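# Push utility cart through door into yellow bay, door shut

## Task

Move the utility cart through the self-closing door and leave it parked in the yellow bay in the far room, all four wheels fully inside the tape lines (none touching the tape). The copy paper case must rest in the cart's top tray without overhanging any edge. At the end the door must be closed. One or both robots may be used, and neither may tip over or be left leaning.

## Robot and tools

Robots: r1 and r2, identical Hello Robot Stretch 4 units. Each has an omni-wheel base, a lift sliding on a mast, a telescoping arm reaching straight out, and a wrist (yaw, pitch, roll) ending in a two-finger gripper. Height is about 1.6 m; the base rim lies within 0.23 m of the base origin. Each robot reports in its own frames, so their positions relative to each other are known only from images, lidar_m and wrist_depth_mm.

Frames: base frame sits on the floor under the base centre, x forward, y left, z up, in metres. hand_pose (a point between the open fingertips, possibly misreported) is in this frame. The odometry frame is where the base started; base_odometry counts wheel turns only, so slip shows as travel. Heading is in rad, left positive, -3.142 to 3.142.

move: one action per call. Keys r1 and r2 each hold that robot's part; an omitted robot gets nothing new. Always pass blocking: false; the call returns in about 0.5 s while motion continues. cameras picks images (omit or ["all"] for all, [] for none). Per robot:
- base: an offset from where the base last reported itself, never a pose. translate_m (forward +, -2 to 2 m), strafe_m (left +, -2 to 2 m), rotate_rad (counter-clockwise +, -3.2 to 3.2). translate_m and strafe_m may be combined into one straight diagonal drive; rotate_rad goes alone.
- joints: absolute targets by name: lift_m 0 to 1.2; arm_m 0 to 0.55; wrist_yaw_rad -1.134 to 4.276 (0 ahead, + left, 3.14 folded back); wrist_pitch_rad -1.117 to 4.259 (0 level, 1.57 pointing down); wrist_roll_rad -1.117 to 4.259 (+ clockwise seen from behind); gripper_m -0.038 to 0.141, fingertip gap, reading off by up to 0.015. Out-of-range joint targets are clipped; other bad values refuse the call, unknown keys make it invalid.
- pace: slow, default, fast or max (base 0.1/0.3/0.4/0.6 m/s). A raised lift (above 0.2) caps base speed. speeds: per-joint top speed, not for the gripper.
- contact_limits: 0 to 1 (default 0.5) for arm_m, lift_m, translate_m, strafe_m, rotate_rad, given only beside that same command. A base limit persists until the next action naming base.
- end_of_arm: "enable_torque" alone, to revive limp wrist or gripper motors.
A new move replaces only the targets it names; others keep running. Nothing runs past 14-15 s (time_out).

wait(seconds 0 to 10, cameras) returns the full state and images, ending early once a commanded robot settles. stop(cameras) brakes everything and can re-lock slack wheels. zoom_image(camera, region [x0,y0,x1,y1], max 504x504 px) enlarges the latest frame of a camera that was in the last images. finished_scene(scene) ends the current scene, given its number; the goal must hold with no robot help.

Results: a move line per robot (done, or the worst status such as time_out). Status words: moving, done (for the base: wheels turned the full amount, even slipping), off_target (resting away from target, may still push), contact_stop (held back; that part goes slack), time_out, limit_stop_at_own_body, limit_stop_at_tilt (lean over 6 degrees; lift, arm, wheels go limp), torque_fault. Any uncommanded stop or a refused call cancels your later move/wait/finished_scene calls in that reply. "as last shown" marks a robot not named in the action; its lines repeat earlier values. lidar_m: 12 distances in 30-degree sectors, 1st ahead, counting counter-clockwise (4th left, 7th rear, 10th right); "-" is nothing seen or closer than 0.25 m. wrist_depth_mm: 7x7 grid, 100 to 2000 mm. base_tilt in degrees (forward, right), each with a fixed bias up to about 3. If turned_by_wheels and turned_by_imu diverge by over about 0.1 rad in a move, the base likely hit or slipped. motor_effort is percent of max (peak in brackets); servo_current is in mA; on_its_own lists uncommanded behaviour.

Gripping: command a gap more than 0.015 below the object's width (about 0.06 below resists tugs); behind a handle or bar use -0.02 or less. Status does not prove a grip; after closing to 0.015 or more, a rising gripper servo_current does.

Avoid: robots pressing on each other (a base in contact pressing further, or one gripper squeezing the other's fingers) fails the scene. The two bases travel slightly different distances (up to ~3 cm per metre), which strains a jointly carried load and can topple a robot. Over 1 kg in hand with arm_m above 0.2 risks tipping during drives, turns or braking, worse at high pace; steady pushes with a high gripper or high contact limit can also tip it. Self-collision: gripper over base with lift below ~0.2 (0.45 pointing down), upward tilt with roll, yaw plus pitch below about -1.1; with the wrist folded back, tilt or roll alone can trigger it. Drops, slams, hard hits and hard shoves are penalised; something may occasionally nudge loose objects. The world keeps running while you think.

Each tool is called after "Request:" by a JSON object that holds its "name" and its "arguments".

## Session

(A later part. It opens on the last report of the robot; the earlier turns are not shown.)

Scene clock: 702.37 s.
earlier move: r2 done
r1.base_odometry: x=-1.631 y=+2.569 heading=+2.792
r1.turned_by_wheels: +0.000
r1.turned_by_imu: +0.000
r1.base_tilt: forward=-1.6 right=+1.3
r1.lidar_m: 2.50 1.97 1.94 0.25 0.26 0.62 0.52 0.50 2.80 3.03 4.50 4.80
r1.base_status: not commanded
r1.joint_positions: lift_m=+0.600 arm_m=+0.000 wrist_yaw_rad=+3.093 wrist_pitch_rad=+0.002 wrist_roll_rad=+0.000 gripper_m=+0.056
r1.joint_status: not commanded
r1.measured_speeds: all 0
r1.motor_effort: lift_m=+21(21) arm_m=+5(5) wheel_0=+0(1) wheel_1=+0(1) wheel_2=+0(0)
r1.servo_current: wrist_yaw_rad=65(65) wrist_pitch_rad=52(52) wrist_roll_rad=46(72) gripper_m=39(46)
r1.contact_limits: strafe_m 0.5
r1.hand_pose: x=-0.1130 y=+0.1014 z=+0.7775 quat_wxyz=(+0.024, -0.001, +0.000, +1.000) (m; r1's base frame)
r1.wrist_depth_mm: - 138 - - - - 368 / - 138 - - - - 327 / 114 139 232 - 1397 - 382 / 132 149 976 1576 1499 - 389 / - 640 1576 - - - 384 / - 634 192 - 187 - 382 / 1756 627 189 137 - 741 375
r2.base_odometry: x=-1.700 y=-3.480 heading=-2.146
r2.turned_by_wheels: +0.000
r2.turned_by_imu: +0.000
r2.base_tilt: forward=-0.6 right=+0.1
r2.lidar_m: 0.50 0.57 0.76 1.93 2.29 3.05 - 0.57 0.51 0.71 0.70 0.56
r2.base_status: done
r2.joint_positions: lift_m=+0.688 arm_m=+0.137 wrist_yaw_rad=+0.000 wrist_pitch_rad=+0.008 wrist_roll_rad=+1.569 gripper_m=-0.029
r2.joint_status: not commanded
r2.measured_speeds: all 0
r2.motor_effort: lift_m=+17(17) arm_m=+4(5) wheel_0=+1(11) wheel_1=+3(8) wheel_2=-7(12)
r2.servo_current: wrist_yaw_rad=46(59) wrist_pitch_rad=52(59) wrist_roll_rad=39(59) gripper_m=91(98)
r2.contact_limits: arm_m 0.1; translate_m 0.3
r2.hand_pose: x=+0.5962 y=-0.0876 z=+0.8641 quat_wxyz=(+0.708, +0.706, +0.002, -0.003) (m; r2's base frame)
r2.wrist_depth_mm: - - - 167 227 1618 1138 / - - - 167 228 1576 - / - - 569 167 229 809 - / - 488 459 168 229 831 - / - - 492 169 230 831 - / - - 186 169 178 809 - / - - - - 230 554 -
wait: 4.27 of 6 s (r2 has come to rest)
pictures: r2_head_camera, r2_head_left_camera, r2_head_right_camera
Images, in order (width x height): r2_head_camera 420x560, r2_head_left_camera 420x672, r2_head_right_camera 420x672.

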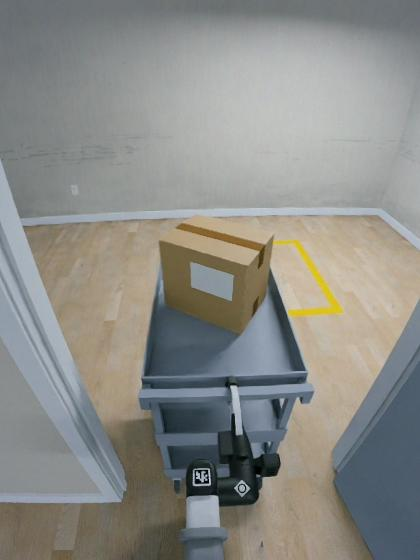

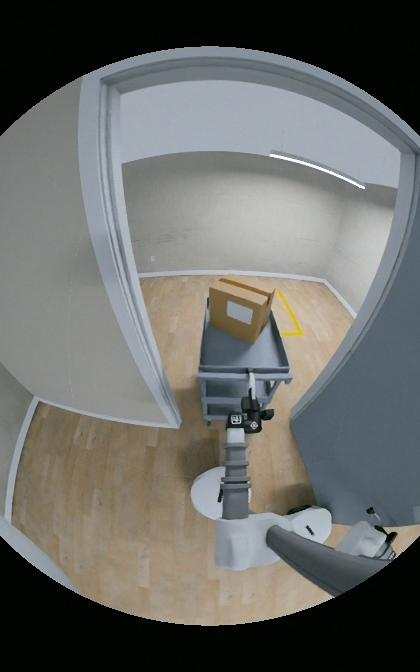

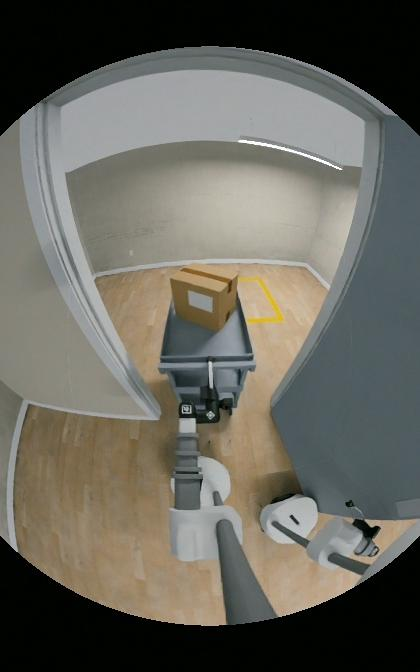

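Request:
{"name": "move", "arguments": {"blocking": false, "r2": {"base":{"translate_m":0.27,"strafe_m":0.02},"pace":"slow","contact_limits":{"translate_m":0.3}}, "cameras": []}}

Request:
{"name": "wait", "arguments": {"seconds": 6, "cameras": ["r2_head_camera","r2_head_left_camera","r2_head_right_camera"]}}

Scene clock: 727.90 s.
move: r2 moving
r1: as last shown
r1.lidar_m: 2.50 1.99 1.94 0.25 0.28 0.65 0.53 0.51 2.81 3.05 4.53 4.80
r1.motor_effort: lift_m=+21(21) arm_m=+5(5) wheel_0=+0(0) wheel_1=+0(0) wheel_2=+0(0)
r1.servo_current: wrist_yaw_rad=39(65) wrist_pitch_rad=33(46) wrist_roll_rad=39(59) gripper_m=33(39)
r1.contact_limits: strafe_m 0.5
r1.wrist_depth_mm: - 138 - - - - 370 / - 138 - - - - 329 / 114 138 232 - 1430 - 382 / 132 149 1008 - 1464 - 389 / - 640 1499 - - - 387 / - 640 192 - 187 - 382 / 1921 634 189 137 - 723 375
r2.base_odometry: x=-1.706 y=-3.491 heading=-2.147
r2.turned_by_wheels: +0.000
r2.turned_by_imu: +0.000
r2.base_tilt: forward=-0.7 right=+0.1
r2.lidar_m: 0.51 0.57 0.75 1.90 2.28 3.03 - 0.60 0.50 0.69 0.72 0.55
r2.base_status: translate_m moving; strafe_m moving
r2.joint_positions: lift_m=+0.688 arm_m=+0.137 wrist_yaw_rad=-0.001 wrist_pitch_rad=+0.008 wrist_roll_rad=+1.569 gripper_m=-0.029
r2.joint_status: not commanded
r2.measured_speeds: translate_m=+0.049 strafe_m=+0.003 rotate_rad=+0.001 lift_m=+0.000 arm_m=+0.000 wrist_yaw_rad=-0.002 wrist_pitch_rad=+0.000 wrist_roll_rad=+0.000
r2.motor_effort: lift_m=+17(17) arm_m=+4(4) wheel_0=+3(7) wheel_1=+6(6) wheel_2=-13(14)
r2.servo_current: wrist_yaw_rad=46(52) wrist_pitch_rad=52(59) wrist_roll_rad=52(52) gripper_m=91(91)
r2.contact_limits: arm_m 0.1; translate_m 0.3
r2.hand_pose: x=+0.5962 y=-0.0876 z=+0.8641 quat_wxyz=(+0.708, +0.706, +0.002, -0.003) (m; r2's base frame)
r2.wrist_depth_mm: - - - 167 228 1618 1138 / - - - 167 228 1537 - / - - 580 168 229 809 - / - 484 459 168 229 831 - / - - 488 169 230 842 - / - - 186 169 178 809 - / - - - - 232 559 -
pictures: none
No camera images: "cameras" was empty.

Scene clock: 731.40 s.
earlier move: r2 done
r1.base_odometry: x=-1.631 y=+2.569 heading=+2.792
r1.turned_by_wheels: +0.000
r1.turned_by_imu: +0.000
r1.base_tilt: forward=-1.6 right=+1.2
r1.lidar_m: 2.51 1.99 1.94 0.25 0.26 0.65 0.69 0.80 2.79 3.03 4.53 4.81
r1.base_status: not commanded
r1.joint_positions: lift_m=+0.600 arm_m=+0.000 wrist_yaw_rad=+3.093 wrist_pitch_rad=+0.002 wrist_roll_rad=+0.000 gripper_m=+0.056
r1.joint_status: not commanded
r1.measured_speeds: all 0
r1.motor_effort: lift_m=+21(21) arm_m=+5(5) wheel_0=+0(1) wheel_1=+0(0) wheel_2=+0(0)
r1.servo_current: wrist_yaw_rad=39(78) wrist_pitch_rad=33(52) wrist_roll_rad=52(78) gripper_m=46(46)
r1.contact_limits: strafe_m 0.5
r1.hand_pose: x=-0.1130 y=+0.1014 z=+0.7775 quat_wxyz=(+0.024, -0.001, +0.000, +1.000) (m; r1's base frame)
r1.wrist_depth_mm: - 138 - - - - 368 / - 138 - - - - 329 / 114 138 232 - 1708 - 379 / 132 148 878 - - - 389 / - - 854 - - - 387 / - - 192 - 188 - 382 / 1983 163 854 143 1336 723 375
r2.base_odometry: x=-1.830 y=-3.717 heading=-2.147
r2.turned_by_wheels: +0.000
r2.turned_by_imu: +0.000
r2.base_tilt: forward=-0.7 right=+0.1
r2.lidar_m: 0.52 0.48 0.40 1.02 2.28 3.03 - 0.71 0.71 0.65 0.69 0.53
r2.base_status: done
r2.joint_positions: lift_m=+0.688 arm_m=+0.137 wrist_yaw_rad=-0.001 wrist_pitch_rad=+0.008 wrist_roll_rad=+1.569 gripper_m=-0.029
r2.joint_status: not commanded
r2.measured_speeds: all 0
r2.motor_effort: lift_m=+17(17) arm_m=+4(5) wheel_0=+1(8) wheel_1=+4(7) wheel_2=-8(14)
r2.servo_current: wrist_yaw_rad=52(65) wrist_pitch_rad=46(59) wrist_roll_rad=46(65) gripper_m=91(98)
r2.contact_limits: arm_m 0.1; translate_m 0.3
r2.hand_pose: x=+0.5961 y=-0.0878 z=+0.8641 quat_wxyz=(+0.708, +0.706, +0.002, -0.003) (m; r2's base frame)
r2.wrist_depth_mm: - - - 162 222 1618 1138 / - - - 164 224 1499 - / - - 539 165 225 798 - / - 469 459 167 227 820 - / - - 504 167 230 842 - / - - 186 169 179 - - / - - - - 233 - -
wait: 3.50 of 6 s (r2 has come to rest)
pictures: r2_head_camera, r2_head_left_camera, r2_head_right_camera
Images, in order (width x height): r2_head_camera 420x560, r2_head_left_camera 420x672, r2_head_right_camera 420x672.

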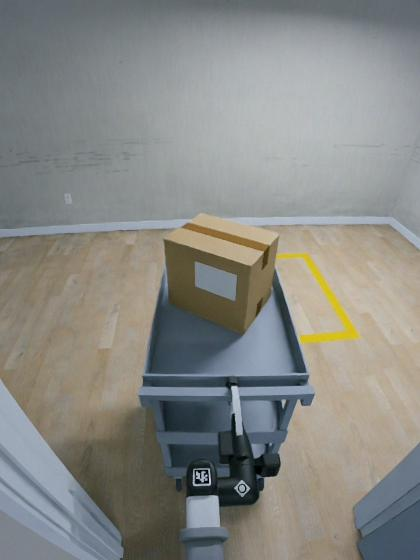

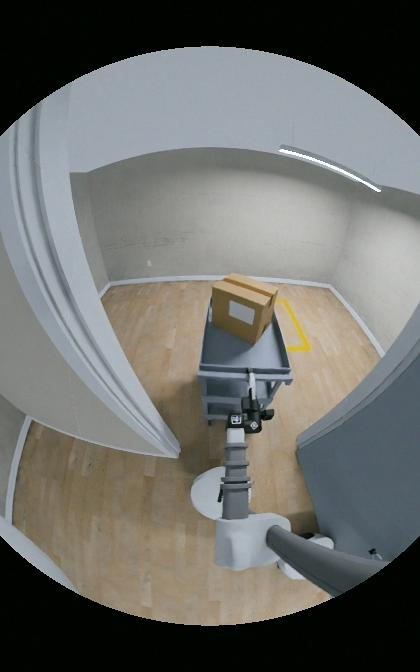

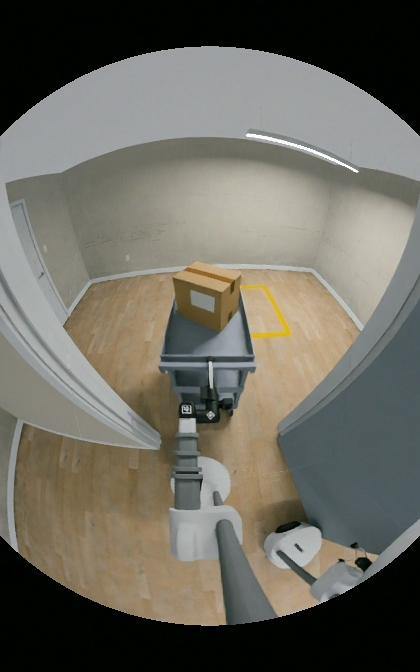

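Request:
{"name": "move", "arguments": {"blocking": false, "r2": {"base":{"rotate_rad":0.3},"pace":"slow"}, "cameras": []}}

Request:
{"name": "wait", "arguments": {"seconds": 4, "cameras": ["r2_head_camera"]}}

Request:
{"name": "move", "arguments": {"blocking": false, "r2": {"base":{"translate_m":0.24,"strafe_m":-0.16},"pace":"slow","contact_limits":{"translate_m":0.3}}, "cameras": []}}

Request:
{"name": "wait", "arguments": {"seconds": 6, "cameras": ["r2_head_camera","r2_head_left_camera","r2_head_right_camera"]}}

Scene clock: 741.37 s.
move: r2 moving
r1: as last shown
r1.base_tilt: forward=-1.6 right=+1.3
r1.lidar_m: 2.52 1.95 1.92 0.25 0.27 0.66 0.69 0.78 2.81 3.04 4.51 4.79
r1.motor_effort: lift_m=+20(21) arm_m=+5(5) wheel_0=+0(1) wheel_1=+0(0) wheel_2=+0(0)
r1.servo_current: wrist_yaw_rad=39(59) wrist_pitch_rad=39(46) wrist_roll_rad=52(65) gripper_m=46(46)
r1.contact_limits: strafe_m 0.5
r1.wrist_depth_mm: - 138 904 - - - 370 / - 138 891 - - - 327 / 114 138 239 - 1708 - 382 / 132 149 891 - - - 389 / - - 891 - - - 384 / - - 192 - 187 - 382 / 1983 164 866 143 1366 732 375
r2.base_odometry: x=-1.830 y=-3.717 heading=-2.022
r2.turned_by_wheels: +0.124
r2.turned_by_imu: +0.121
r2.base_tilt: forward=-0.6 right=+0.1
r2.lidar_m: 0.56 0.43 0.41 1.68 2.35 3.42 - 0.69 0.73 0.66 0.70 0.54
r2.base_status: rotate_rad moving
r2.joint_positions: lift_m=+0.688 arm_m=+0.137 wrist_yaw_rad=-0.005 wrist_pitch_rad=+0.008 wrist_roll_rad=+1.569 gripper_m=-0.029
r2.joint_status: not commanded
r2.measured_speeds: translate_m=+0.000 strafe_m=+0.002 rotate_rad=+0.482 lift_m=+0.000 arm_m=+0.000 wrist_yaw_rad=+0.000 wrist_pitch_rad=+0.000 wrist_roll_rad=+0.000
r2.motor_effort: lift_m=+17(17) arm_m=+5(5) wheel_0=-12(15) wheel_1=-9(9) wheel_2=-12(14)
r2.servo_current: wrist_yaw_rad=46(59) wrist_pitch_rad=46(59) wrist_roll_rad=46(52) gripper_m=85(104)
r2.contact_limits: arm_m 0.1
r2.hand_pose: x=+0.5958 y=-0.0888 z=+0.8641 quat_wxyz=(+0.708, +0.706, +0.001, -0.004) (m; r2's base frame)
r2.wrist_depth_mm: - - - 141 196 1430 - / - - 512 145 204 - - / - 445 436 150 211 798 - / - - 492 157 219 809 - / - - 574 163 226 - - / - - 186 168 179 569 - / - - - - - 1661 477
pictures: none
No camera images: "cameras" was empty.

Scene clock: 742.27 s.
earlier move: r2 done
r1.base_odometry: x=-1.631 y=+2.569 heading=+2.792
r1.turned_by_wheels: +0.000
r1.turned_by_imu: +0.000
r1.base_tilt: forward=-1.6 right=+1.2
r1.lidar_m: 2.50 1.98 1.95 0.25 0.27 0.63 0.69 0.80 2.79 3.01 4.49 4.80
r1.base_status: not commanded
r1.joint_positions: lift_m=+0.600 arm_m=+0.000 wrist_yaw_rad=+3.093 wrist_pitch_rad=+0.002 wrist_roll_rad=+0.000 gripper_m=+0.056
r1.joint_status: not commanded
r1.measured_speeds: all 0
r1.motor_effort: lift_m=+21(21) arm_m=+5(5) wheel_0=+0(1) wheel_1=+0(0) wheel_2=+0(0)
r1.servo_current: wrist_yaw_rad=39(72) wrist_pitch_rad=39(52) wrist_roll_rad=39(65) gripper_m=39(46)
r1.contact_limits: strafe_m 0.5
r1.hand_pose: x=-0.1130 y=+0.1014 z=+0.7775 quat_wxyz=(+0.024, -0.001, +0.000, +1.000) (m; r1's base frame)
r1.wrist_depth_mm: - 137 866 - - - 366 / - 138 854 - - - 329 / 114 138 232 - - - 384 / 132 149 866 - - - 384 / - - 866 - - - 389 / - - 192 - 187 - 382 / 1921 163 189 143 1397 723 375
r2.base_odometry: x=-1.830 y=-3.717 heading=-1.848
r2.turned_by_wheels: +0.175
r2.turned_by_imu: +0.170
r2.base_tilt: forward=-0.7 right=+0.1
r2.lidar_m: 0.59 0.43 0.59 2.20 2.55 4.34 0.84 0.71 0.68 0.68 0.80 0.47
r2.base_status: done
r2.joint_positions: lift_m=+0.688 arm_m=+0.137 wrist_yaw_rad=+0.001 wrist_pitch_rad=+0.008 wrist_roll_rad=+1.569 gripper_m=-0.029
r2.joint_status: not commanded
r2.measured_speeds: all 0
r2.motor_effort: lift_m=+17(17) arm_m=+5(5) wheel_0=-6(15) wheel_1=-3(10) wheel_2=-5(14)
r2.servo_current: wrist_yaw_rad=46(59) wrist_pitch_rad=52(59) wrist_roll_rad=52(65) gripper_m=85(104)
r2.contact_limits: arm_m 0.1
r2.hand_pose: x=+0.5963 y=-0.0870 z=+0.8641 quat_wxyz=(+0.708, +0.706, +0.003, -0.002) (m; r2's base frame)
r2.wrist_depth_mm: - 364 366 - 147 - - / - 402 407 - 160 - - / - - 512 109 177 - - / - - - 121 200 - - / - - - 135 215 1661 517 / - - 187 155 179 1464 469 / - - - - 353 364 1138
wait: 0.90 of 4 s (r2 has come to rest)
pictures: r2_head_camera
Images, in order (width x height): r2_head_camera 420x560.

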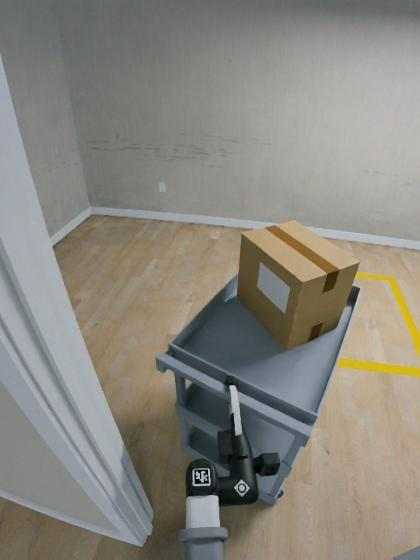

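Scene clock: 742.77 s.
move: r2 moving
r1: as last shown
r1.lidar_m: 2.47 1.97 1.93 0.25 0.25 0.67 0.68 0.85 2.81 3.02 4.52 4.79
r1.servo_current: wrist_yaw_rad=46(72) wrist_pitch_rad=46(52) wrist_roll_rad=52(65) gripper_m=46(52)
r1.contact_limits: strafe_m 0.5
r1.wrist_depth_mm: - 137 1397 - - - 366 / - 138 904 - - - 329 / 114 138 238 - 1808 - 382 / 133 148 878 - - - 382 / - - 1464 - - - 387 / - - 192 - 187 - 379 / 1983 164 189 143 1397 732 375
r2.base_odometry: x=-1.840 y=-3.726 heading=-1.848
r2.turned_by_wheels: +0.000
r2.turned_by_imu: +0.000
r2.base_tilt: forward=-0.7 right=+0.0
r2.lidar_m: 0.56 0.42 0.57 2.20 2.56 4.40 0.83 0.72 0.69 0.66 0.80 0.45
r2.base_status: translate_m moving; strafe_m moving
r2.joint_positions: lift_m=+0.688 arm_m=+0.137 wrist_yaw_rad=+0.001 wrist_pitch_rad=+0.008 wrist_roll_rad=+1.569 gripper_m=-0.029
r2.joint_status: not commanded
r2.measured_speeds: translate_m=+0.045 strafe_m=-0.030 rotate_rad=+0.000 lift_m=+0.000 arm_m=+0.000 wrist_yaw_rad=+0.000 wrist_pitch_rad=+0.000 wrist_roll_rad=+0.000
r2.motor_effort: lift_m=+17(17) arm_m=+5(5) wheel_0=+12(12) wheel_1=-3(4) wheel_2=-11(11)
r2.servo_current: wrist_yaw_rad=46(52) wrist_pitch_rad=52(52) wrist_roll_rad=52(65) gripper_m=91(98)
r2.contact_limits: arm_m 0.1; translate_m 0.3
r2.hand_pose: x=+0.5963 y=-0.0870 z=+0.8641 quat_wxyz=(+0.708, +0.706, +0.003, -0.002) (m; r2's base frame)
r2.wrist_depth_mm: - 362 359 - 143 - - / - 402 410 - 160 - - / - - 521 103 173 - - / - - - 116 193 - - / - - - 131 216 1661 517 / - - 187 151 177 1464 466 / - - - - 353 364 1160
pictures: none
No camera images: "cameras" was empty.

Scene clock: 746.33 s.
earlier move: r2 done
r1.base_odometry: x=-1.631 y=+2.569 heading=+2.792
r1.turned_by_wheels: +0.000
r1.turned_by_imu: +0.000
r1.base_tilt: forward=-1.6 right=+1.3
r1.lidar_m: 2.50 1.98 1.96 0.25 0.27 0.63 0.85 1.57 2.80 3.03 4.55 4.81
r1.base_status: not commanded
r1.joint_positions: lift_m=+0.600 arm_m=+0.000 wrist_yaw_rad=+3.093 wrist_pitch_rad=+0.002 wrist_roll_rad=+0.000 gripper_m=+0.056
r1.joint_status: not commanded
r1.measured_speeds: all 0
r1.motor_effort: lift_m=+21(21) arm_m=+5(5) wheel_0=+0(1) wheel_1=+0(0) wheel_2=+0(0)
r1.servo_current: wrist_yaw_rad=39(72) wrist_pitch_rad=46(52) wrist_roll_rad=46(65) gripper_m=39(52)
r1.contact_limits: strafe_m 0.5
r1.hand_pose: x=-0.1130 y=+0.1014 z=+0.7775 quat_wxyz=(+0.024, -0.001, +0.000, +1.000) (m; r1's base frame)
r1.wrist_depth_mm: - 137 - - - - 368 / - 138 - - - - 325 / 114 138 231 991 - - 382 / 132 148 1499 - - - 384 / - - 1537 - - - 387 / - - 192 - 187 - 382 / 1921 164 189 153 1661 715 377
r2.base_odometry: x=-2.049 y=-3.904 heading=-1.848
r2.turned_by_wheels: +0.000
r2.turned_by_imu: +0.002
r2.base_tilt: forward=-0.7 right=+0.0
r2.lidar_m: 0.56 2.66 0.40 2.29 2.67 4.57 0.88 0.71 0.53 0.56 2.89 0.50
r2.base_status: done
r2.joint_positions: lift_m=+0.688 arm_m=+0.137 wrist_yaw_rad=+0.002 wrist_pitch_rad=+0.008 wrist_roll_rad=+1.569 gripper_m=-0.029
r2.joint_status: not commanded
r2.measured_speeds: all 0
r2.motor_effort: lift_m=+17(17) arm_m=+5(5) wheel_0=+7(15) wheel_1=-5(6) wheel_2=-3(11)
r2.servo_current: wrist_yaw_rad=46(59) wrist_pitch_rad=52(59) wrist_roll_rad=46(65) gripper_m=78(98)
r2.contact_limits: arm_m 0.1; translate_m 0.3
r2.hand_pose: x=+0.5964 y=-0.0869 z=+0.8641 quat_wxyz=(+0.708, +0.706, +0.003, -0.002) (m; r2's base frame)
r2.wrist_depth_mm: - 415 413 104 160 - - / - 389 389 113 171 - - / - 512 473 119 186 - - / - - 603 131 202 - - / - - - 144 217 1661 - / - - 187 158 177 1618 484 / - - - - - 1576 1160
wait: 3.57 of 6 s (r2 has come to rest)
pictures: r2_head_camera, r2_head_left_camera, r2_head_right_camera
Images, in order (width x height): r2_head_camera 420x560, r2_head_left_camera 420x672, r2_head_right_camera 420x672.

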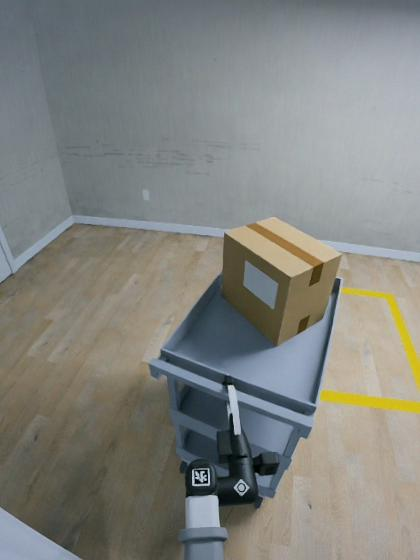

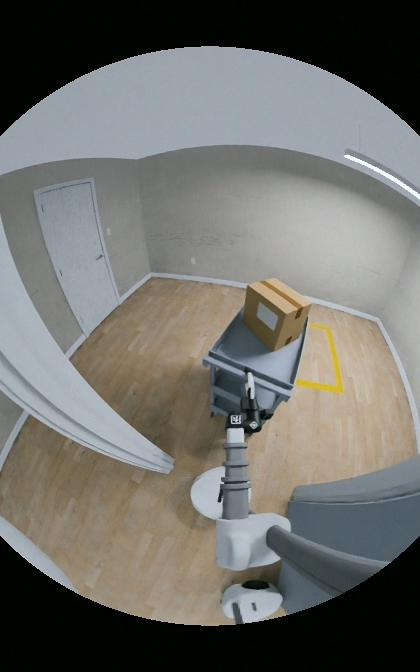

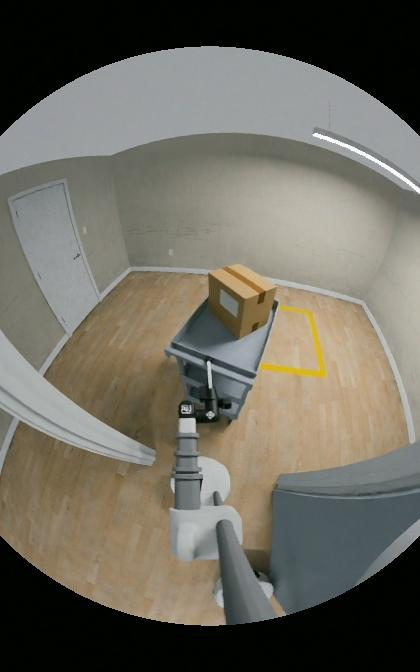

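Request:
{"name": "move", "arguments": {"blocking": false, "r2": {"base":{"translate_m":0.32,"strafe_m":-0.12},"pace":"slow","contact_limits":{"translate_m":0.3}}, "cameras": []}}

Request:
{"name": "wait", "arguments": {"seconds": 6, "cameras": ["r2_head_camera","r2_head_left_camera","r2_head_right_camera"]}}

Scene clock: 753.57 s.
move: r2 moving
r1: as last shown
r1.lidar_m: 2.49 1.97 1.95 0.25 0.28 0.65 0.86 1.59 2.81 3.05 4.50 4.82
r1.motor_effort: lift_m=+21(21) arm_m=+5(5) wheel_0=+1(1) wheel_1=+0(0) wheel_2=+0(0)
r1.servo_current: wrist_yaw_rad=65(65) wrist_pitch_rad=39(46) wrist_roll_rad=52(59) gripper_m=39(46)
r1.contact_limits: strafe_m 0.5
r1.wrist_depth_mm: - 137 - - - - 368 / - 138 - - - - 329 / 114 138 231 1025 - - 384 / 132 149 1537 - - - 384 / - - 1537 - - - 387 / - - 192 - 188 - 382 / 1921 164 189 154 1618 715 377
r2.base_odometry: x=-2.058 y=-3.915 heading=-1.847
r2.turned_by_wheels: +0.000
r2.turned_by_imu: +0.001
r2.base_tilt: forward=-0.7 right=+0.1
r2.lidar_m: 0.57 2.65 0.39 0.39 2.65 4.60 0.88 0.71 0.54 0.58 2.86 0.48
r2.base_status: translate_m moving; strafe_m moving
r2.joint_positions: lift_m=+0.688 arm_m=+0.137 wrist_yaw_rad=+0.002 wrist_pitch_rad=+0.008 wrist_roll_rad=+1.569 gripper_m=-0.029
r2.joint_status: not commanded
r2.measured_speeds: translate_m=+0.049 strafe_m=-0.018 rotate_rad=+0.002 lift_m=+0.000 arm_m=+0.000 wrist_yaw_rad=+0.000 wrist_pitch_rad=+0.000 wrist_roll_rad=+0.000
r2.motor_effort: lift_m=+17(17) arm_m=+5(5) wheel_0=+9(13) wheel_1=+6(6) wheel_2=-11(11)
r2.servo_current: wrist_yaw_rad=52(52) wrist_pitch_rad=52(52) wrist_roll_rad=52(52) gripper_m=91(98)
r2.contact_limits: arm_m 0.1; translate_m 0.3
r2.hand_pose: x=+0.5964 y=-0.0869 z=+0.8641 quat_wxyz=(+0.708, +0.706, +0.003, -0.002) (m; r2's base frame)
r2.wrist_depth_mm: - 418 418 105 160 - - / - 389 389 114 172 - - / - 504 469 120 186 - - / - - 603 132 202 - - / - - - 144 216 1863 - / - - 187 158 177 1464 484 / - - - - - 1537 1138
pictures: none
No camera images: "cameras" was empty.

Scene clock: 757.70 s.
earlier move: r2 done
r1.base_odometry: x=-1.631 y=+2.569 heading=+2.792
r1.turned_by_wheels: +0.000
r1.turned_by_imu: +0.000
r1.base_tilt: forward=-1.6 right=+1.2
r1.lidar_m: 2.48 1.97 1.93 0.25 0.27 0.66 1.16 1.57 2.81 3.05 4.57 4.81
r1.base_status: not commanded
r1.joint_positions: lift_m=+0.600 arm_m=+0.000 wrist_yaw_rad=+3.093 wrist_pitch_rad=+0.002 wrist_roll_rad=+0.000 gripper_m=+0.056
r1.joint_status: not commanded
r1.measured_speeds: all 0
r1.motor_effort: lift_m=+21(21) arm_m=+5(5) wheel_0=+0(1) wheel_1=+0(0) wheel_2=+0(0)
r1.servo_current: wrist_yaw_rad=59(65) wrist_pitch_rad=39(52) wrist_roll_rad=46(72) gripper_m=39(52)
r1.contact_limits: strafe_m 0.5
r1.hand_pose: x=-0.1130 y=+0.1014 z=+0.7775 quat_wxyz=(+0.024, -0.001, +0.000, +1.000) (m; r1's base frame)
r1.wrist_depth_mm: - 138 - - - - 366 / - 138 - - - - 327 / 114 138 231 - - - 382 / 132 149 1537 - - - 387 / - - 1537 - - - 387 / - - 192 - 187 - 382 / 1863 164 188 153 1430 723 377
r2.base_odometry: x=-2.252 y=-4.179 heading=-1.848
r2.turned_by_wheels: +0.000
r2.turned_by_imu: +0.000
r2.base_tilt: forward=-0.7 right=+0.1
r2.lidar_m: 0.56 2.61 2.33 0.49 0.51 4.65 1.18 0.61 0.56 2.43 2.81 0.49
r2.base_status: done
r2.joint_positions: lift_m=+0.688 arm_m=+0.137 wrist_yaw_rad=+0.001 wrist_pitch_rad=+0.008 wrist_roll_rad=+1.569 gripper_m=-0.029
r2.joint_status: not commanded
r2.measured_speeds: all 0
r2.motor_effort: lift_m=+17(17) arm_m=+5(5) wheel_0=+3(14) wheel_1=+4(7) wheel_2=-7(12)
r2.servo_current: wrist_yaw_rad=46(65) wrist_pitch_rad=52(65) wrist_roll_rad=46(59) gripper_m=85(98)
r2.contact_limits: arm_m 0.1; translate_m 0.3
r2.hand_pose: x=+0.5963 y=-0.0872 z=+0.8641 quat_wxyz=(+0.708, +0.706, +0.003, -0.002) (m; r2's base frame)
r2.wrist_depth_mm: - 452 439 112 167 - - / - 399 399 121 178 - - / - 473 459 128 190 - - / - - 574 137 205 - - / - - - 148 218 1756 - / - - 186 164 177 1499 496 / - - - - - 1537 449
wait: 4.13 of 6 s (r2 has come to rest)
pictures: r2_head_camera, r2_head_left_camera, r2_head_right_camera
Images, in order (width x height): r2_head_camera 420x560, r2_head_left_camera 420x672, r2_head_right_camera 420x672.

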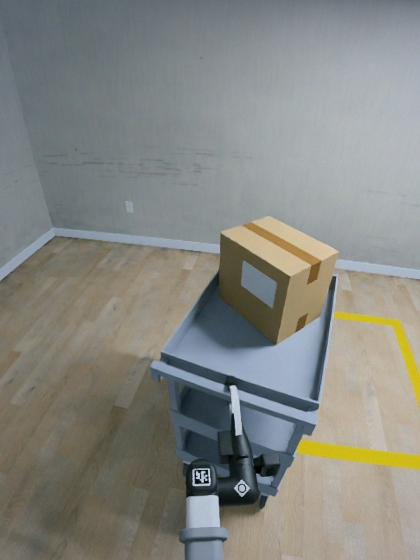

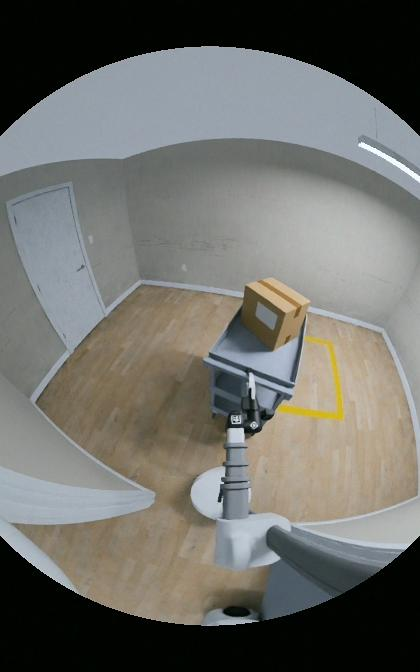

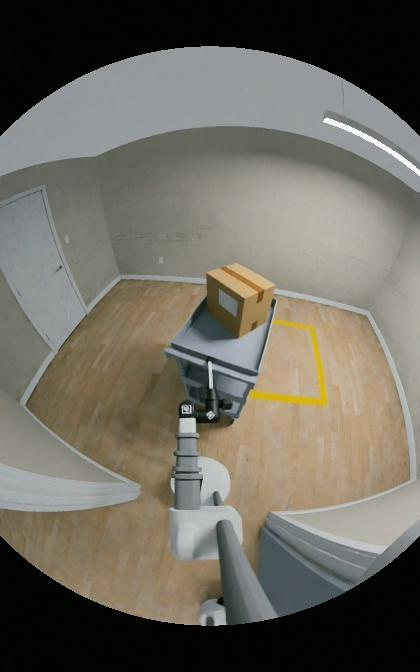

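Request:
{"name": "move", "arguments": {"blocking": false, "r2": {"base":{"translate_m":0.12,"strafe_m":-0.03},"pace":"slow","contact_limits":{"translate_m":0.3}}, "cameras": []}}

Request:
{"name": "wait", "arguments": {"seconds": 6, "cameras": []}}

Request:
{"name": "move", "arguments": {"blocking": false, "r2": {"base":{"translate_m":0.1,"strafe_m":0.28},"pace":"slow","contact_limits":{"strafe_m":0.3}}, "cameras": []}}

Request:
{"name": "wait", "arguments": {"seconds": 6, "cameras": ["r2_head_camera","r2_head_left_camera","r2_head_right_camera"]}}

Scene clock: 770.43 s.
move: r2 moving
r1: as last shown
r1.base_tilt: forward=-1.6 right=+1.3
r1.lidar_m: 2.49 1.98 1.94 0.25 0.26 0.66 1.16 1.57 2.79 3.04 4.53 4.81
r1.motor_effort: lift_m=+21(21) arm_m=+5(5) wheel_0=+0(0) wheel_1=+0(0) wheel_2=+0(0)
r1.servo_current: wrist_yaw_rad=39(65) wrist_pitch_rad=46(46) wrist_roll_rad=39(59) gripper_m=39(46)
r1.contact_limits: strafe_m 0.5
r1.wrist_depth_mm: - 138 - - - - 370 / - 138 - - - - 327 / 114 138 231 - - - 382 / 132 148 1576 - - - 387 / - - 1576 - - - 384 / - - 193 - 188 - 379 / 1921 164 189 153 1464 715 375
r2.base_odometry: x=-2.259 y=-4.190 heading=-1.848
r2.turned_by_wheels: +0.000
r2.turned_by_imu: +0.001
r2.base_tilt: forward=-0.7 right=+0.0
r2.lidar_m: 0.58 2.68 2.31 0.50 0.49 4.65 1.16 0.61 0.59 2.44 2.84 0.51
r2.base_status: translate_m moving; strafe_m moving
r2.joint_positions: lift_m=+0.688 arm_m=+0.137 wrist_yaw_rad=+0.001 wrist_pitch_rad=+0.008 wrist_roll_rad=+1.569 gripper_m=-0.029
r2.joint_status: not commanded
r2.measured_speeds: translate_m=+0.048 strafe_m=-0.012 rotate_rad=+0.000 lift_m=+0.000 arm_m=+0.000 wrist_yaw_rad=+0.000 wrist_pitch_rad=+0.000 wrist_roll_rad=+0.000
r2.motor_effort: lift_m=+17(17) arm_m=+5(5) wheel_0=+4(9) wheel_1=+7(7) wheel_2=-12(13)
r2.servo_current: wrist_yaw_rad=52(52) wrist_pitch_rad=46(52) wrist_roll_rad=39(59) gripper_m=91(91)
r2.contact_limits: arm_m 0.1; translate_m 0.3
r2.hand_pose: x=+0.5963 y=-0.0872 z=+0.8641 quat_wxyz=(+0.708, +0.706, +0.003, -0.002) (m; r2's base frame)
r2.wrist_depth_mm: - 455 442 111 167 - - / - 397 397 121 178 - - / - 473 462 127 191 - - / - - 569 137 205 - - / - - - 148 218 1756 - / - - 187 164 179 1464 492 / - - - - - 1576 449
pictures: none
No camera images: "cameras" was empty.

Scene clock: 772.43 s.
earlier move: r2 done
r1.base_odometry: x=-1.631 y=+2.569 heading=+2.792
r1.turned_by_wheels: +0.000
r1.turned_by_imu: +0.000
r1.base_tilt: forward=-1.6 right=+1.3
r1.lidar_m: 2.49 1.98 1.95 0.25 0.27 0.65 1.33 1.59 2.81 3.01 4.51 4.81
r1.base_status: not commanded
r1.joint_positions: lift_m=+0.600 arm_m=+0.000 wrist_yaw_rad=+3.093 wrist_pitch_rad=+0.002 wrist_roll_rad=+0.000 gripper_m=+0.056
r1.joint_status: not commanded
r1.measured_speeds: all 0
r1.motor_effort: lift_m=+21(21) arm_m=+5(5) wheel_0=-1(1) wheel_1=+0(1) wheel_2=+0(0)
r1.servo_current: wrist_yaw_rad=59(65) wrist_pitch_rad=33(46) wrist_roll_rad=52(59) gripper_m=46(46)
r1.contact_limits: strafe_m 0.5
r1.hand_pose: x=-0.1130 y=+0.1014 z=+0.7775 quat_wxyz=(+0.024, -0.001, +0.000, +1.000) (m; r1's base frame)
r1.wrist_depth_mm: - 138 - - - - 368 / - 138 - - - - 327 / 114 138 232 - - - 382 / 132 148 1537 - - - 389 / - - 1537 - - - 389 / - - 191 - 187 - 382 / 1808 164 189 153 1430 715 377
r2.base_odometry: x=-2.314 y=-4.286 heading=-1.848
r2.turned_by_wheels: +0.000
r2.turned_by_imu: +0.000
r2.base_tilt: forward=-0.7 right=+0.0
r2.lidar_m: 0.57 2.68 2.32 0.65 0.54 4.61 1.31 0.66 0.65 2.43 2.81 0.50
r2.base_status: done
r2.joint_positions: lift_m=+0.688 arm_m=+0.137 wrist_yaw_rad=+0.000 wrist_pitch_rad=+0.008 wrist_roll_rad=+1.569 gripper_m=-0.029
r2.joint_status: not commanded
r2.measured_speeds: all 0
r2.motor_effort: lift_m=+17(17) arm_m=+5(5) wheel_0=+3(11) wheel_1=+3(7) wheel_2=-8(13)
r2.servo_current: wrist_yaw_rad=39(59) wrist_pitch_rad=52(52) wrist_roll_rad=59(59) gripper_m=85(98)
r2.contact_limits: arm_m 0.1; translate_m 0.3
r2.hand_pose: x=+0.5962 y=-0.0873 z=+0.8641 quat_wxyz=(+0.708, +0.706, +0.003, -0.003) (m; r2's base frame)
r2.wrist_depth_mm: - 436 439 111 166 - - / - 397 402 120 177 - - / - 477 459 127 190 - - / - - 569 137 205 - - / - - - 148 221 1808 - / - - 185 164 175 1464 492 / - - - - - 1661 1182
wait: 2.00 of 6 s (r2 has come to rest)
pictures: none
No camera images: "cameras" was empty.

Scene clock: 772.93 s.
move: r2 moving
r1: as last shown
r1.lidar_m: 2.49 1.98 1.95 0.25 0.26 0.68 1.30 1.57 2.79 3.01 4.52 4.80
r1.motor_effort: lift_m=+21(21) arm_m=+5(5) wheel_0=+0(1) wheel_1=+0(0) wheel_2=+0(0)
r1.servo_current: wrist_yaw_rad=46(59) wrist_pitch_rad=39(52) wrist_roll_rad=52(65) gripper_m=39(46)
r1.contact_limits: strafe_m 0.5
r1.wrist_depth_mm: - 138 - - - - 368 / - 138 - - - - 327 / 114 138 231 - - - 382 / 132 149 1499 - - - 389 / - - 1537 - - - 387 / - - 192 - 187 - 382 / 1983 163 188 153 1430 715 375
r2.base_odometry: x=-2.304 y=-4.293 heading=-1.849
r2.turned_by_wheels: -0.001
r2.turned_by_imu: -0.001
r2.base_tilt: forward=-0.7 right=+0.1
r2.lidar_m: 0.57 2.65 2.30 0.66 0.52 4.63 1.29 0.65 0.66 2.44 2.85 0.49
r2.base_status: translate_m moving; strafe_m moving
r2.joint_positions: lift_m=+0.688 arm_m=+0.137 wrist_yaw_rad=-0.002 wrist_pitch_rad=+0.008 wrist_roll_rad=+1.569 gripper_m=-0.029
r2.joint_status: not commanded
r2.measured_speeds: translate_m=+0.017 strafe_m=+0.047 rotate_rad=+0.000 lift_m=+0.000 arm_m=+0.000 wrist_yaw_rad=-0.001 wrist_pitch_rad=+0.000 wrist_roll_rad=+0.000
r2.motor_effort: lift_m=+17(17) arm_m=+5(5) wheel_0=-10(11) wheel_1=+6(8) wheel_2=-9(11)
r2.servo_current: wrist_yaw_rad=46(65) wrist_pitch_rad=52(52) wrist_roll_rad=46(59) gripper_m=91(98)
r2.contact_limits: arm_m 0.1; strafe_m 0.3
r2.hand_pose: x=+0.5961 y=-0.0879 z=+0.8641 quat_wxyz=(+0.708, +0.706, +0.002, -0.003) (m; r2's base frame)
r2.wrist_depth_mm: - 427 436 110 166 - - / - 399 402 120 177 - - / - 480 469 127 190 - - / - - 580 137 205 - - / - - - 148 222 1808 - / - - 186 164 178 1464 488 / - - - - - 1618 1160
pictures: none
No camera images: "cameras" was empty.

Scene clock: 776.67 s.
earlier move: r2 done
r1.base_odometry: x=-1.631 y=+2.569 heading=+2.792
r1.turned_by_wheels: +0.000
r1.turned_by_imu: +0.000
r1.base_tilt: forward=-1.6 right=+1.2
r1.lidar_m: 2.51 1.98 1.94 0.25 0.26 0.63 1.36 1.57 2.81 3.03 4.53 4.81
r1.base_status: not commanded
r1.joint_positions: lift_m=+0.600 arm_m=+0.000 wrist_yaw_rad=+3.093 wrist_pitch_rad=+0.002 wrist_roll_rad=+0.000 gripper_m=+0.056
r1.joint_status: not commanded
r1.measured_speeds: all 0
r1.motor_effort: lift_m=+21(21) arm_m=+5(5) wheel_0=+0(1) wheel_1=+0(1) wheel_2=+0(0)
r1.servo_current: wrist_yaw_rad=52(65) wrist_pitch_rad=46(52) wrist_roll_rad=59(72) gripper_m=39(46)
r1.contact_limits: strafe_m 0.5
r1.hand_pose: x=-0.1130 y=+0.1014 z=+0.7775 quat_wxyz=(+0.024, -0.001, +0.000, +1.000) (m; r1's base frame)
r1.wrist_depth_mm: - 138 - - - - 366 / - 138 - - - - 330 / 114 138 232 - - - 382 / 132 148 1537 - - - 384 / - - 1499 - - - 389 / - - 192 - 187 - 379 / 1863 164 189 153 1756 732 377
r2.base_odometry: x=-2.072 y=-4.459 heading=-1.849
r2.turned_by_wheels: +0.000
r2.turned_by_imu: -0.001
r2.base_tilt: forward=-0.7 right=+0.0
r2.lidar_m: 0.55 2.34 2.02 0.71 0.39 0.36 1.42 0.91 0.92 2.72 2.88 0.45
r2.base_status: done
r2.joint_positions: lift_m=+0.688 arm_m=+0.137 wrist_yaw_rad=-0.003 wrist_pitch_rad=+0.008 wrist_roll_rad=+1.569 gripper_m=-0.029
r2.joint_status: not commanded
r2.measured_speeds: all 0
r2.motor_effort: lift_m=+17(17) arm_m=+5(5) wheel_0=-7(15) wheel_1=+3(8) wheel_2=-7(11)
r2.servo_current: wrist_yaw_rad=52(65) wrist_pitch_rad=52(59) wrist_roll_rad=46(59) gripper_m=91(98)
r2.contact_limits: arm_m 0.1; strafe_m 0.3
r2.hand_pose: x=+0.5960 y=-0.0882 z=+0.8641 quat_wxyz=(+0.708, +0.706, +0.002, -0.004) (m; r2's base frame)
r2.wrist_depth_mm: - 370 373 - - 110 - / - 500 504 - - - - / - - - - - - - / - - - - - 535 525 / - - - - 216 1576 469 / - - 186 133 177 1464 430 / - - - - - 1708 1118
wait: 3.73 of 6 s (r2 has come to rest)
pictures: r2_head_camera, r2_head_left_camera, r2_head_right_camera
Images, in order (width x height): r2_head_camera 420x560, r2_head_left_camera 420x672, r2_head_right_camera 420x672.

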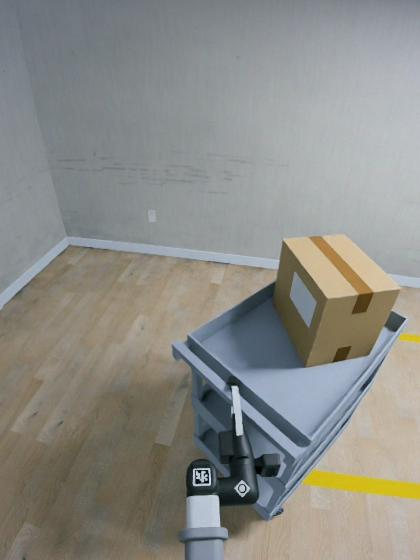

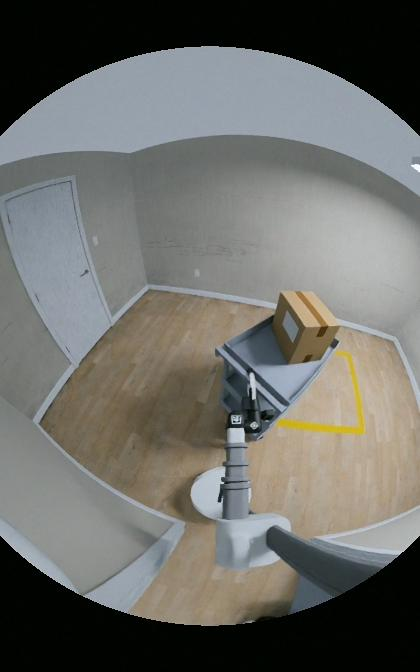

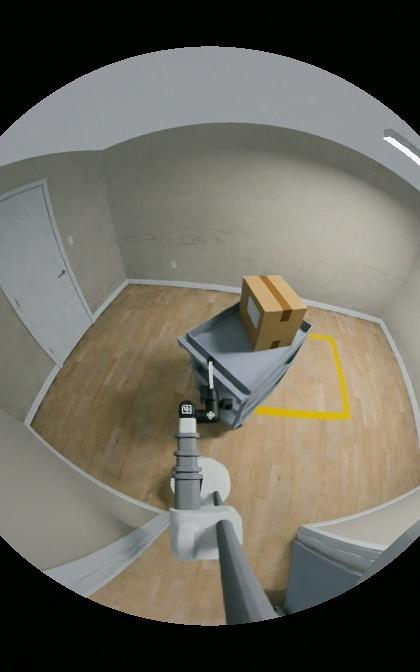

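Request:
{"name": "move", "arguments": {"blocking": false, "r2": {"base":{"translate_m":0.21,"strafe_m":-0.14},"pace":"slow","contact_limits":{"translate_m":0.3}}, "cameras": []}}

Request:
{"name": "wait", "arguments": {"seconds": 6, "cameras": ["r2_head_camera","r2_head_left_camera","r2_head_right_camera"]}}

Scene clock: 782.63 s.
move: r2 moving
r1: as last shown
r1.base_tilt: forward=-1.6 right=+1.3
r1.lidar_m: 2.49 1.98 1.96 0.25 0.25 0.66 1.36 1.60 2.79 3.02 4.52 4.80
r1.motor_effort: lift_m=+21(21) arm_m=+5(5) wheel_0=+0(1) wheel_1=+0(0) wheel_2=+0(0)
r1.servo_current: wrist_yaw_rad=33(59) wrist_pitch_rad=39(46) wrist_roll_rad=46(59) gripper_m=39(46)
r1.contact_limits: strafe_m 0.5
r1.wrist_depth_mm: - 137 - - - - 368 / - 138 - - - - 327 / 114 139 232 - - - 379 / 132 149 1537 - - - 384 / - - 1537 - - - 384 / - - 192 - 188 - 382 / 1921 164 189 154 1708 715 373
r2.base_odometry: x=-2.082 y=-4.468 heading=-1.849
r2.turned_by_wheels: +0.000
r2.turned_by_imu: +0.001
r2.base_tilt: forward=-0.7 right=+0.0
r2.lidar_m: 0.55 2.34 2.01 0.74 0.39 0.36 1.44 0.95 0.92 2.69 2.86 0.43
r2.base_status: translate_m moving; strafe_m moving
r2.joint_positions: lift_m=+0.688 arm_m=+0.137 wrist_yaw_rad=-0.002 wrist_pitch_rad=+0.008 wrist_roll_rad=+1.569 gripper_m=-0.029
r2.joint_status: not commanded
r2.measured_speeds: translate_m=+0.045 strafe_m=-0.031 rotate_rad=+0.004 lift_m=+0.000 arm_m=+0.000 wrist_yaw_rad=+0.012 wrist_pitch_rad=+0.000 wrist_roll_rad=+0.000
r2.motor_effort: lift_m=+17(17) arm_m=+5(5) wheel_0=+11(14) wheel_1=-3(5) wheel_2=-10(12)
r2.servo_current: wrist_yaw_rad=46(59) wrist_pitch_rad=52(52) wrist_roll_rad=46(59) gripper_m=91(91)
r2.contact_limits: arm_m 0.1; translate_m 0.3
r2.hand_pose: x=+0.5960 y=-0.0880 z=+0.8641 quat_wxyz=(+0.708, +0.706, +0.002, -0.003) (m; r2's base frame)
r2.wrist_depth_mm: - 373 - - - - - / - 480 - - - - - / - - - - - - - / - - - - - 525 521 / - - - - - 1576 469 / - - 186 119 174 1464 424 / - - - - - 1708 1160
pictures: none
No camera images: "cameras" was empty.

Scene clock: 785.83 s.
earlier move: r2 done
r1.base_odometry: x=-1.631 y=+2.569 heading=+2.792
r1.turned_by_wheels: +0.000
r1.turned_by_imu: +0.000
r1.base_tilt: forward=-1.6 right=+1.3
r1.lidar_m: 2.52 1.97 1.94 0.25 0.26 0.64 1.34 1.57 2.79 3.05 4.51 4.81
r1.base_status: not commanded
r1.joint_positions: lift_m=+0.600 arm_m=+0.000 wrist_yaw_rad=+3.093 wrist_pitch_rad=+0.002 wrist_roll_rad=+0.000 gripper_m=+0.056
r1.joint_status: not commanded
r1.measured_speeds: all 0
r1.motor_effort: lift_m=+21(21) arm_m=+5(5) wheel_0=+0(1) wheel_1=+0(0) wheel_2=+0(0)
r1.servo_current: wrist_yaw_rad=52(78) wrist_pitch_rad=39(59) wrist_roll_rad=39(65) gripper_m=39(52)
r1.contact_limits: strafe_m 0.5
r1.hand_pose: x=-0.1130 y=+0.1014 z=+0.7775 quat_wxyz=(+0.024, -0.001, +0.000, +1.000) (m; r1's base frame)
r1.wrist_depth_mm: - 138 - - - - 366 / - 138 - - - - 327 / 114 138 231 - - - 382 / 132 148 1537 - - - 384 / - - 1499 - - - 387 / - - 193 - 187 - 382 / 1983 164 189 153 1708 707 375
r2.base_odometry: x=-2.264 y=-4.622 heading=-1.849
r2.turned_by_wheels: +0.000
r2.turned_by_imu: +0.002
r2.base_tilt: forward=-0.7 right=+0.1
r2.lidar_m: 0.54 2.47 2.10 1.20 0.66 0.62 1.63 0.94 1.14 2.65 2.61 0.41
r2.base_status: done
r2.joint_positions: lift_m=+0.688 arm_m=+0.137 wrist_yaw_rad=+0.004 wrist_pitch_rad=+0.008 wrist_roll_rad=+1.569 gripper_m=-0.029
r2.joint_status: not commanded
r2.measured_speeds: all 0
r2.motor_effort: lift_m=+17(17) arm_m=+5(5) wheel_0=+5(16) wheel_1=-4(6) wheel_2=-3(12)
r2.servo_current: wrist_yaw_rad=65(65) wrist_pitch_rad=52(59) wrist_roll_rad=46(59) gripper_m=98(98)
r2.contact_limits: arm_m 0.1; translate_m 0.3
r2.hand_pose: x=+0.5965 y=-0.0864 z=+0.8641 quat_wxyz=(+0.708, +0.706, +0.004, -0.001) (m; r2's base frame)
r2.wrist_depth_mm: - 353 355 - - 116 - / - 436 473 - - 131 - / - - - - 150 - - / - - - - 182 564 - / - - - - 213 1576 480 / - - 187 135 176 1464 442 / - - - - 377 1618 1060
wait: 3.20 of 6 s (r2 has come to rest)
pictures: r2_head_camera, r2_head_left_camera, r2_head_right_camera
Images, in order (width x height): r2_head_camera 420x560, r2_head_left_camera 420x672, r2_head_right_camera 420x672.

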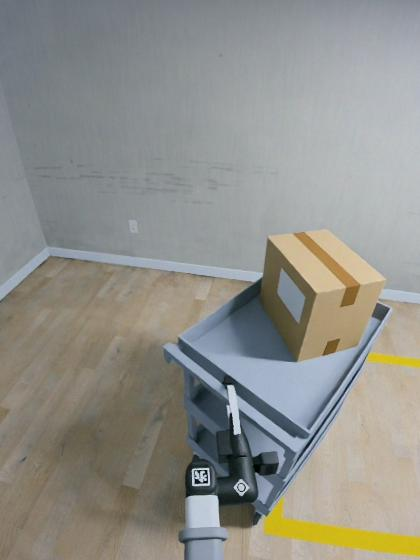

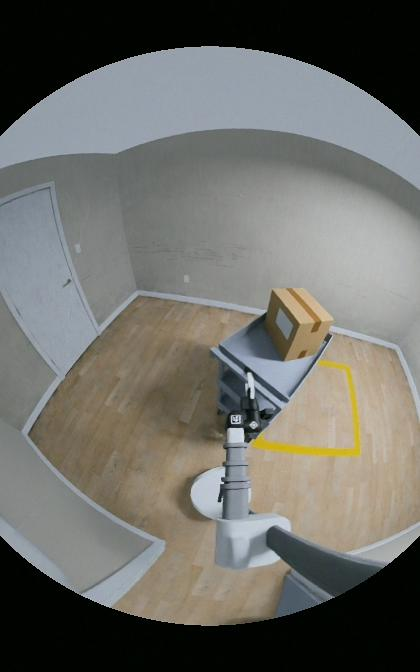

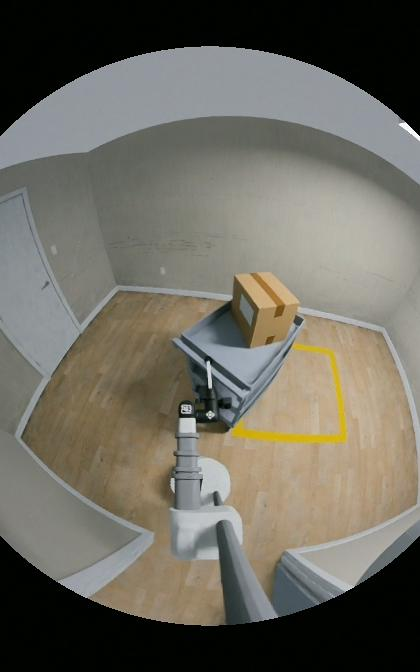

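Request:
{"name": "move", "arguments": {"blocking": false, "r2": {"base":{"translate_m":-0.15,"strafe_m":-0.53},"pace":"slow","contact_limits":{"strafe_m":0.3}}, "cameras": []}}

Request:
{"name": "wait", "arguments": {"seconds": 8, "cameras": ["r2_head_camera","r2_head_left_camera","r2_head_right_camera"]}}

Scene clock: 798.70 s.
move: r2 moving
r1: as last shown
r1.lidar_m: 2.50 1.99 1.94 0.25 0.27 0.65 1.35 1.56 2.81 3.02 4.51 4.81
r1.motor_effort: lift_m=+20(21) arm_m=+5(5) wheel_0=+0(1) wheel_1=+0(0) wheel_2=+0(0)
r1.servo_current: wrist_yaw_rad=33(65) wrist_pitch_rad=46(46) wrist_roll_rad=39(65) gripper_m=39(46)
r1.contact_limits: strafe_m 0.5
r1.wrist_depth_mm: - 138 - - - - 368 / - 138 - - - - 329 / 114 138 232 - - - 379 / 132 148 1537 - - - 384 / - - 1537 - - - 389 / - - 193 - 188 - 382 / 1983 164 189 153 1756 723 377
r2.base_odometry: x=-2.275 y=-4.616 heading=-1.848
r2.turned_by_wheels: +0.001
r2.turned_by_imu: +0.002
r2.base_tilt: forward=-0.6 right=+0.0
r2.lidar_m: 0.57 2.47 2.11 1.19 0.67 0.62 1.61 0.95 1.16 2.62 2.62 0.44
r2.base_status: translate_m moving; strafe_m moving
r2.joint_positions: lift_m=+0.688 arm_m=+0.137 wrist_yaw_rad=+0.004 wrist_pitch_rad=+0.008 wrist_roll_rad=+1.569 gripper_m=-0.029
r2.joint_status: not commanded
r2.measured_speeds: translate_m=-0.013 strafe_m=-0.048 rotate_rad=+0.000 lift_m=+0.000 arm_m=+0.000 wrist_yaw_rad=+0.000 wrist_pitch_rad=+0.000 wrist_roll_rad=+0.000
r2.motor_effort: lift_m=+17(17) arm_m=+4(5) wheel_0=+10(13) wheel_1=-6(8) wheel_2=+11(11)
r2.servo_current: wrist_yaw_rad=52(52) wrist_pitch_rad=52(52) wrist_roll_rad=46(59) gripper_m=98(98)
r2.contact_limits: arm_m 0.1; strafe_m 0.3
r2.hand_pose: x=+0.5965 y=-0.0864 z=+0.8641 quat_wxyz=(+0.708, +0.706, +0.004, -0.001) (m; r2's base frame)
r2.wrist_depth_mm: - 362 353 - - 116 - / - 433 459 - - 132 - / - - - - 156 - - / - - - - 177 544 - / - - - - 213 1576 480 / - - 187 135 176 1430 442 / - - - - 379 1576 1060
pictures: none
No camera images: "cameras" was empty.

Scene clock: 804.97 s.
earlier move: r2 done
r1.base_odometry: x=-1.631 y=+2.569 heading=+2.792
r1.turned_by_wheels: +0.000
r1.turned_by_imu: +0.000
r1.base_tilt: forward=-1.6 right=+1.2
r1.lidar_m: 2.47 2.00 1.93 0.25 0.26 0.64 1.35 1.55 2.80 3.00 4.51 4.81
r1.base_status: not commanded
r1.joint_positions: lift_m=+0.600 arm_m=+0.000 wrist_yaw_rad=+3.093 wrist_pitch_rad=+0.002 wrist_roll_rad=+0.000 gripper_m=+0.056
r1.joint_status: not commanded
r1.measured_speeds: all 0
r1.motor_effort: lift_m=+21(21) arm_m=+5(5) wheel_0=+0(1) wheel_1=+0(1) wheel_2=+0(0)
r1.servo_current: wrist_yaw_rad=65(72) wrist_pitch_rad=46(59) wrist_roll_rad=39(72) gripper_m=46(52)
r1.contact_limits: strafe_m 0.5
r1.hand_pose: x=-0.1130 y=+0.1014 z=+0.7775 quat_wxyz=(+0.024, -0.001, +0.000, +1.000) (m; r1's base frame)
r1.wrist_depth_mm: - 137 - - - 1464 366 / - 138 - - - - 329 / 114 138 232 - - 1464 382 / 132 148 1499 - - - 387 / - - 1537 - - - 387 / - - 192 - 188 1430 379 / 1983 164 189 153 1808 723 375
r2.base_odometry: x=-2.733 y=-4.333 heading=-1.848
r2.turned_by_wheels: +0.000
r2.turned_by_imu: +0.001
r2.base_tilt: forward=-0.7 right=+0.1
r2.lidar_m: 0.52 0.55 2.64 1.16 0.95 1.58 0.60 0.63 1.15 2.09 2.44 0.54
r2.base_status: done
r2.joint_positions: lift_m=+0.688 arm_m=+0.137 wrist_yaw_rad=+0.004 wrist_pitch_rad=+0.008 wrist_roll_rad=+1.569 gripper_m=-0.029
r2.joint_status: not commanded
r2.measured_speeds: all 0
r2.motor_effort: lift_m=+17(17) arm_m=+5(5) wheel_0=+5(16) wheel_1=-5(9) wheel_2=+10(12)
r2.servo_current: wrist_yaw_rad=46(65) wrist_pitch_rad=52(59) wrist_roll_rad=46(59) gripper_m=91(98)
r2.contact_limits: arm_m 0.1; strafe_m 0.3
r2.hand_pose: x=+0.5965 y=-0.0863 z=+0.8641 quat_wxyz=(+0.708, +0.706, +0.004, -0.001) (m; r2's base frame)
r2.wrist_depth_mm: - - - 177 238 1576 1160 / - - - 175 236 1708 488 / - - 585 174 235 809 - / - 459 462 173 233 842 - / - 504 488 172 231 831 - / - - 186 170 177 - - / - - 580 - - - -
wait: 6.27 of 8 s (r2 has come to rest)
pictures: r2_head_camera, r2_head_left_camera, r2_head_right_camera
Images, in order (width x height): r2_head_camera 420x560, r2_head_left_camera 420x672, r2_head_right_camera 420x672.

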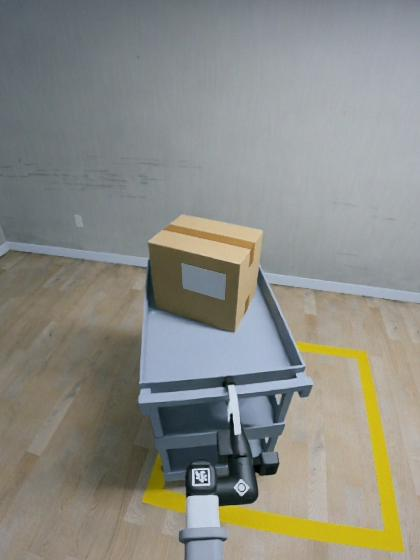

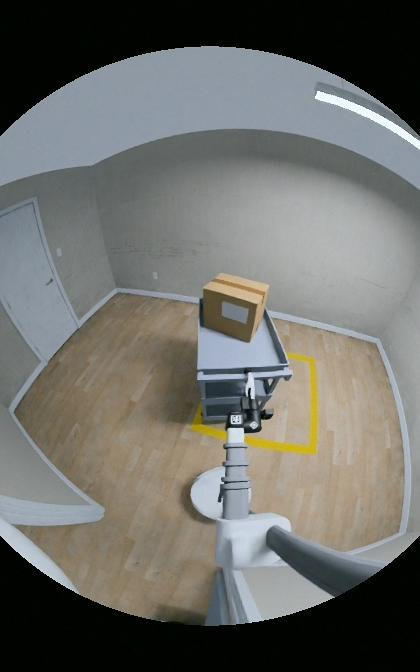

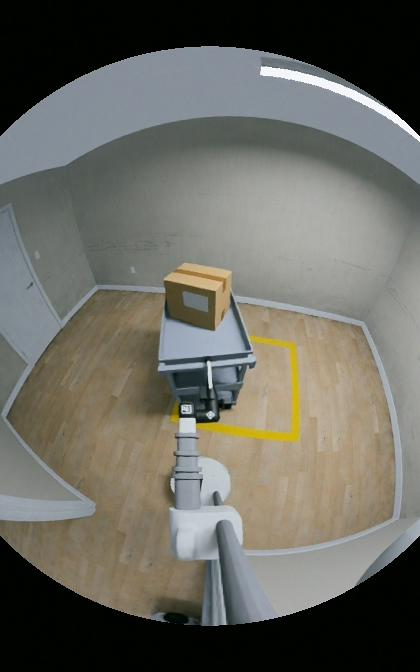

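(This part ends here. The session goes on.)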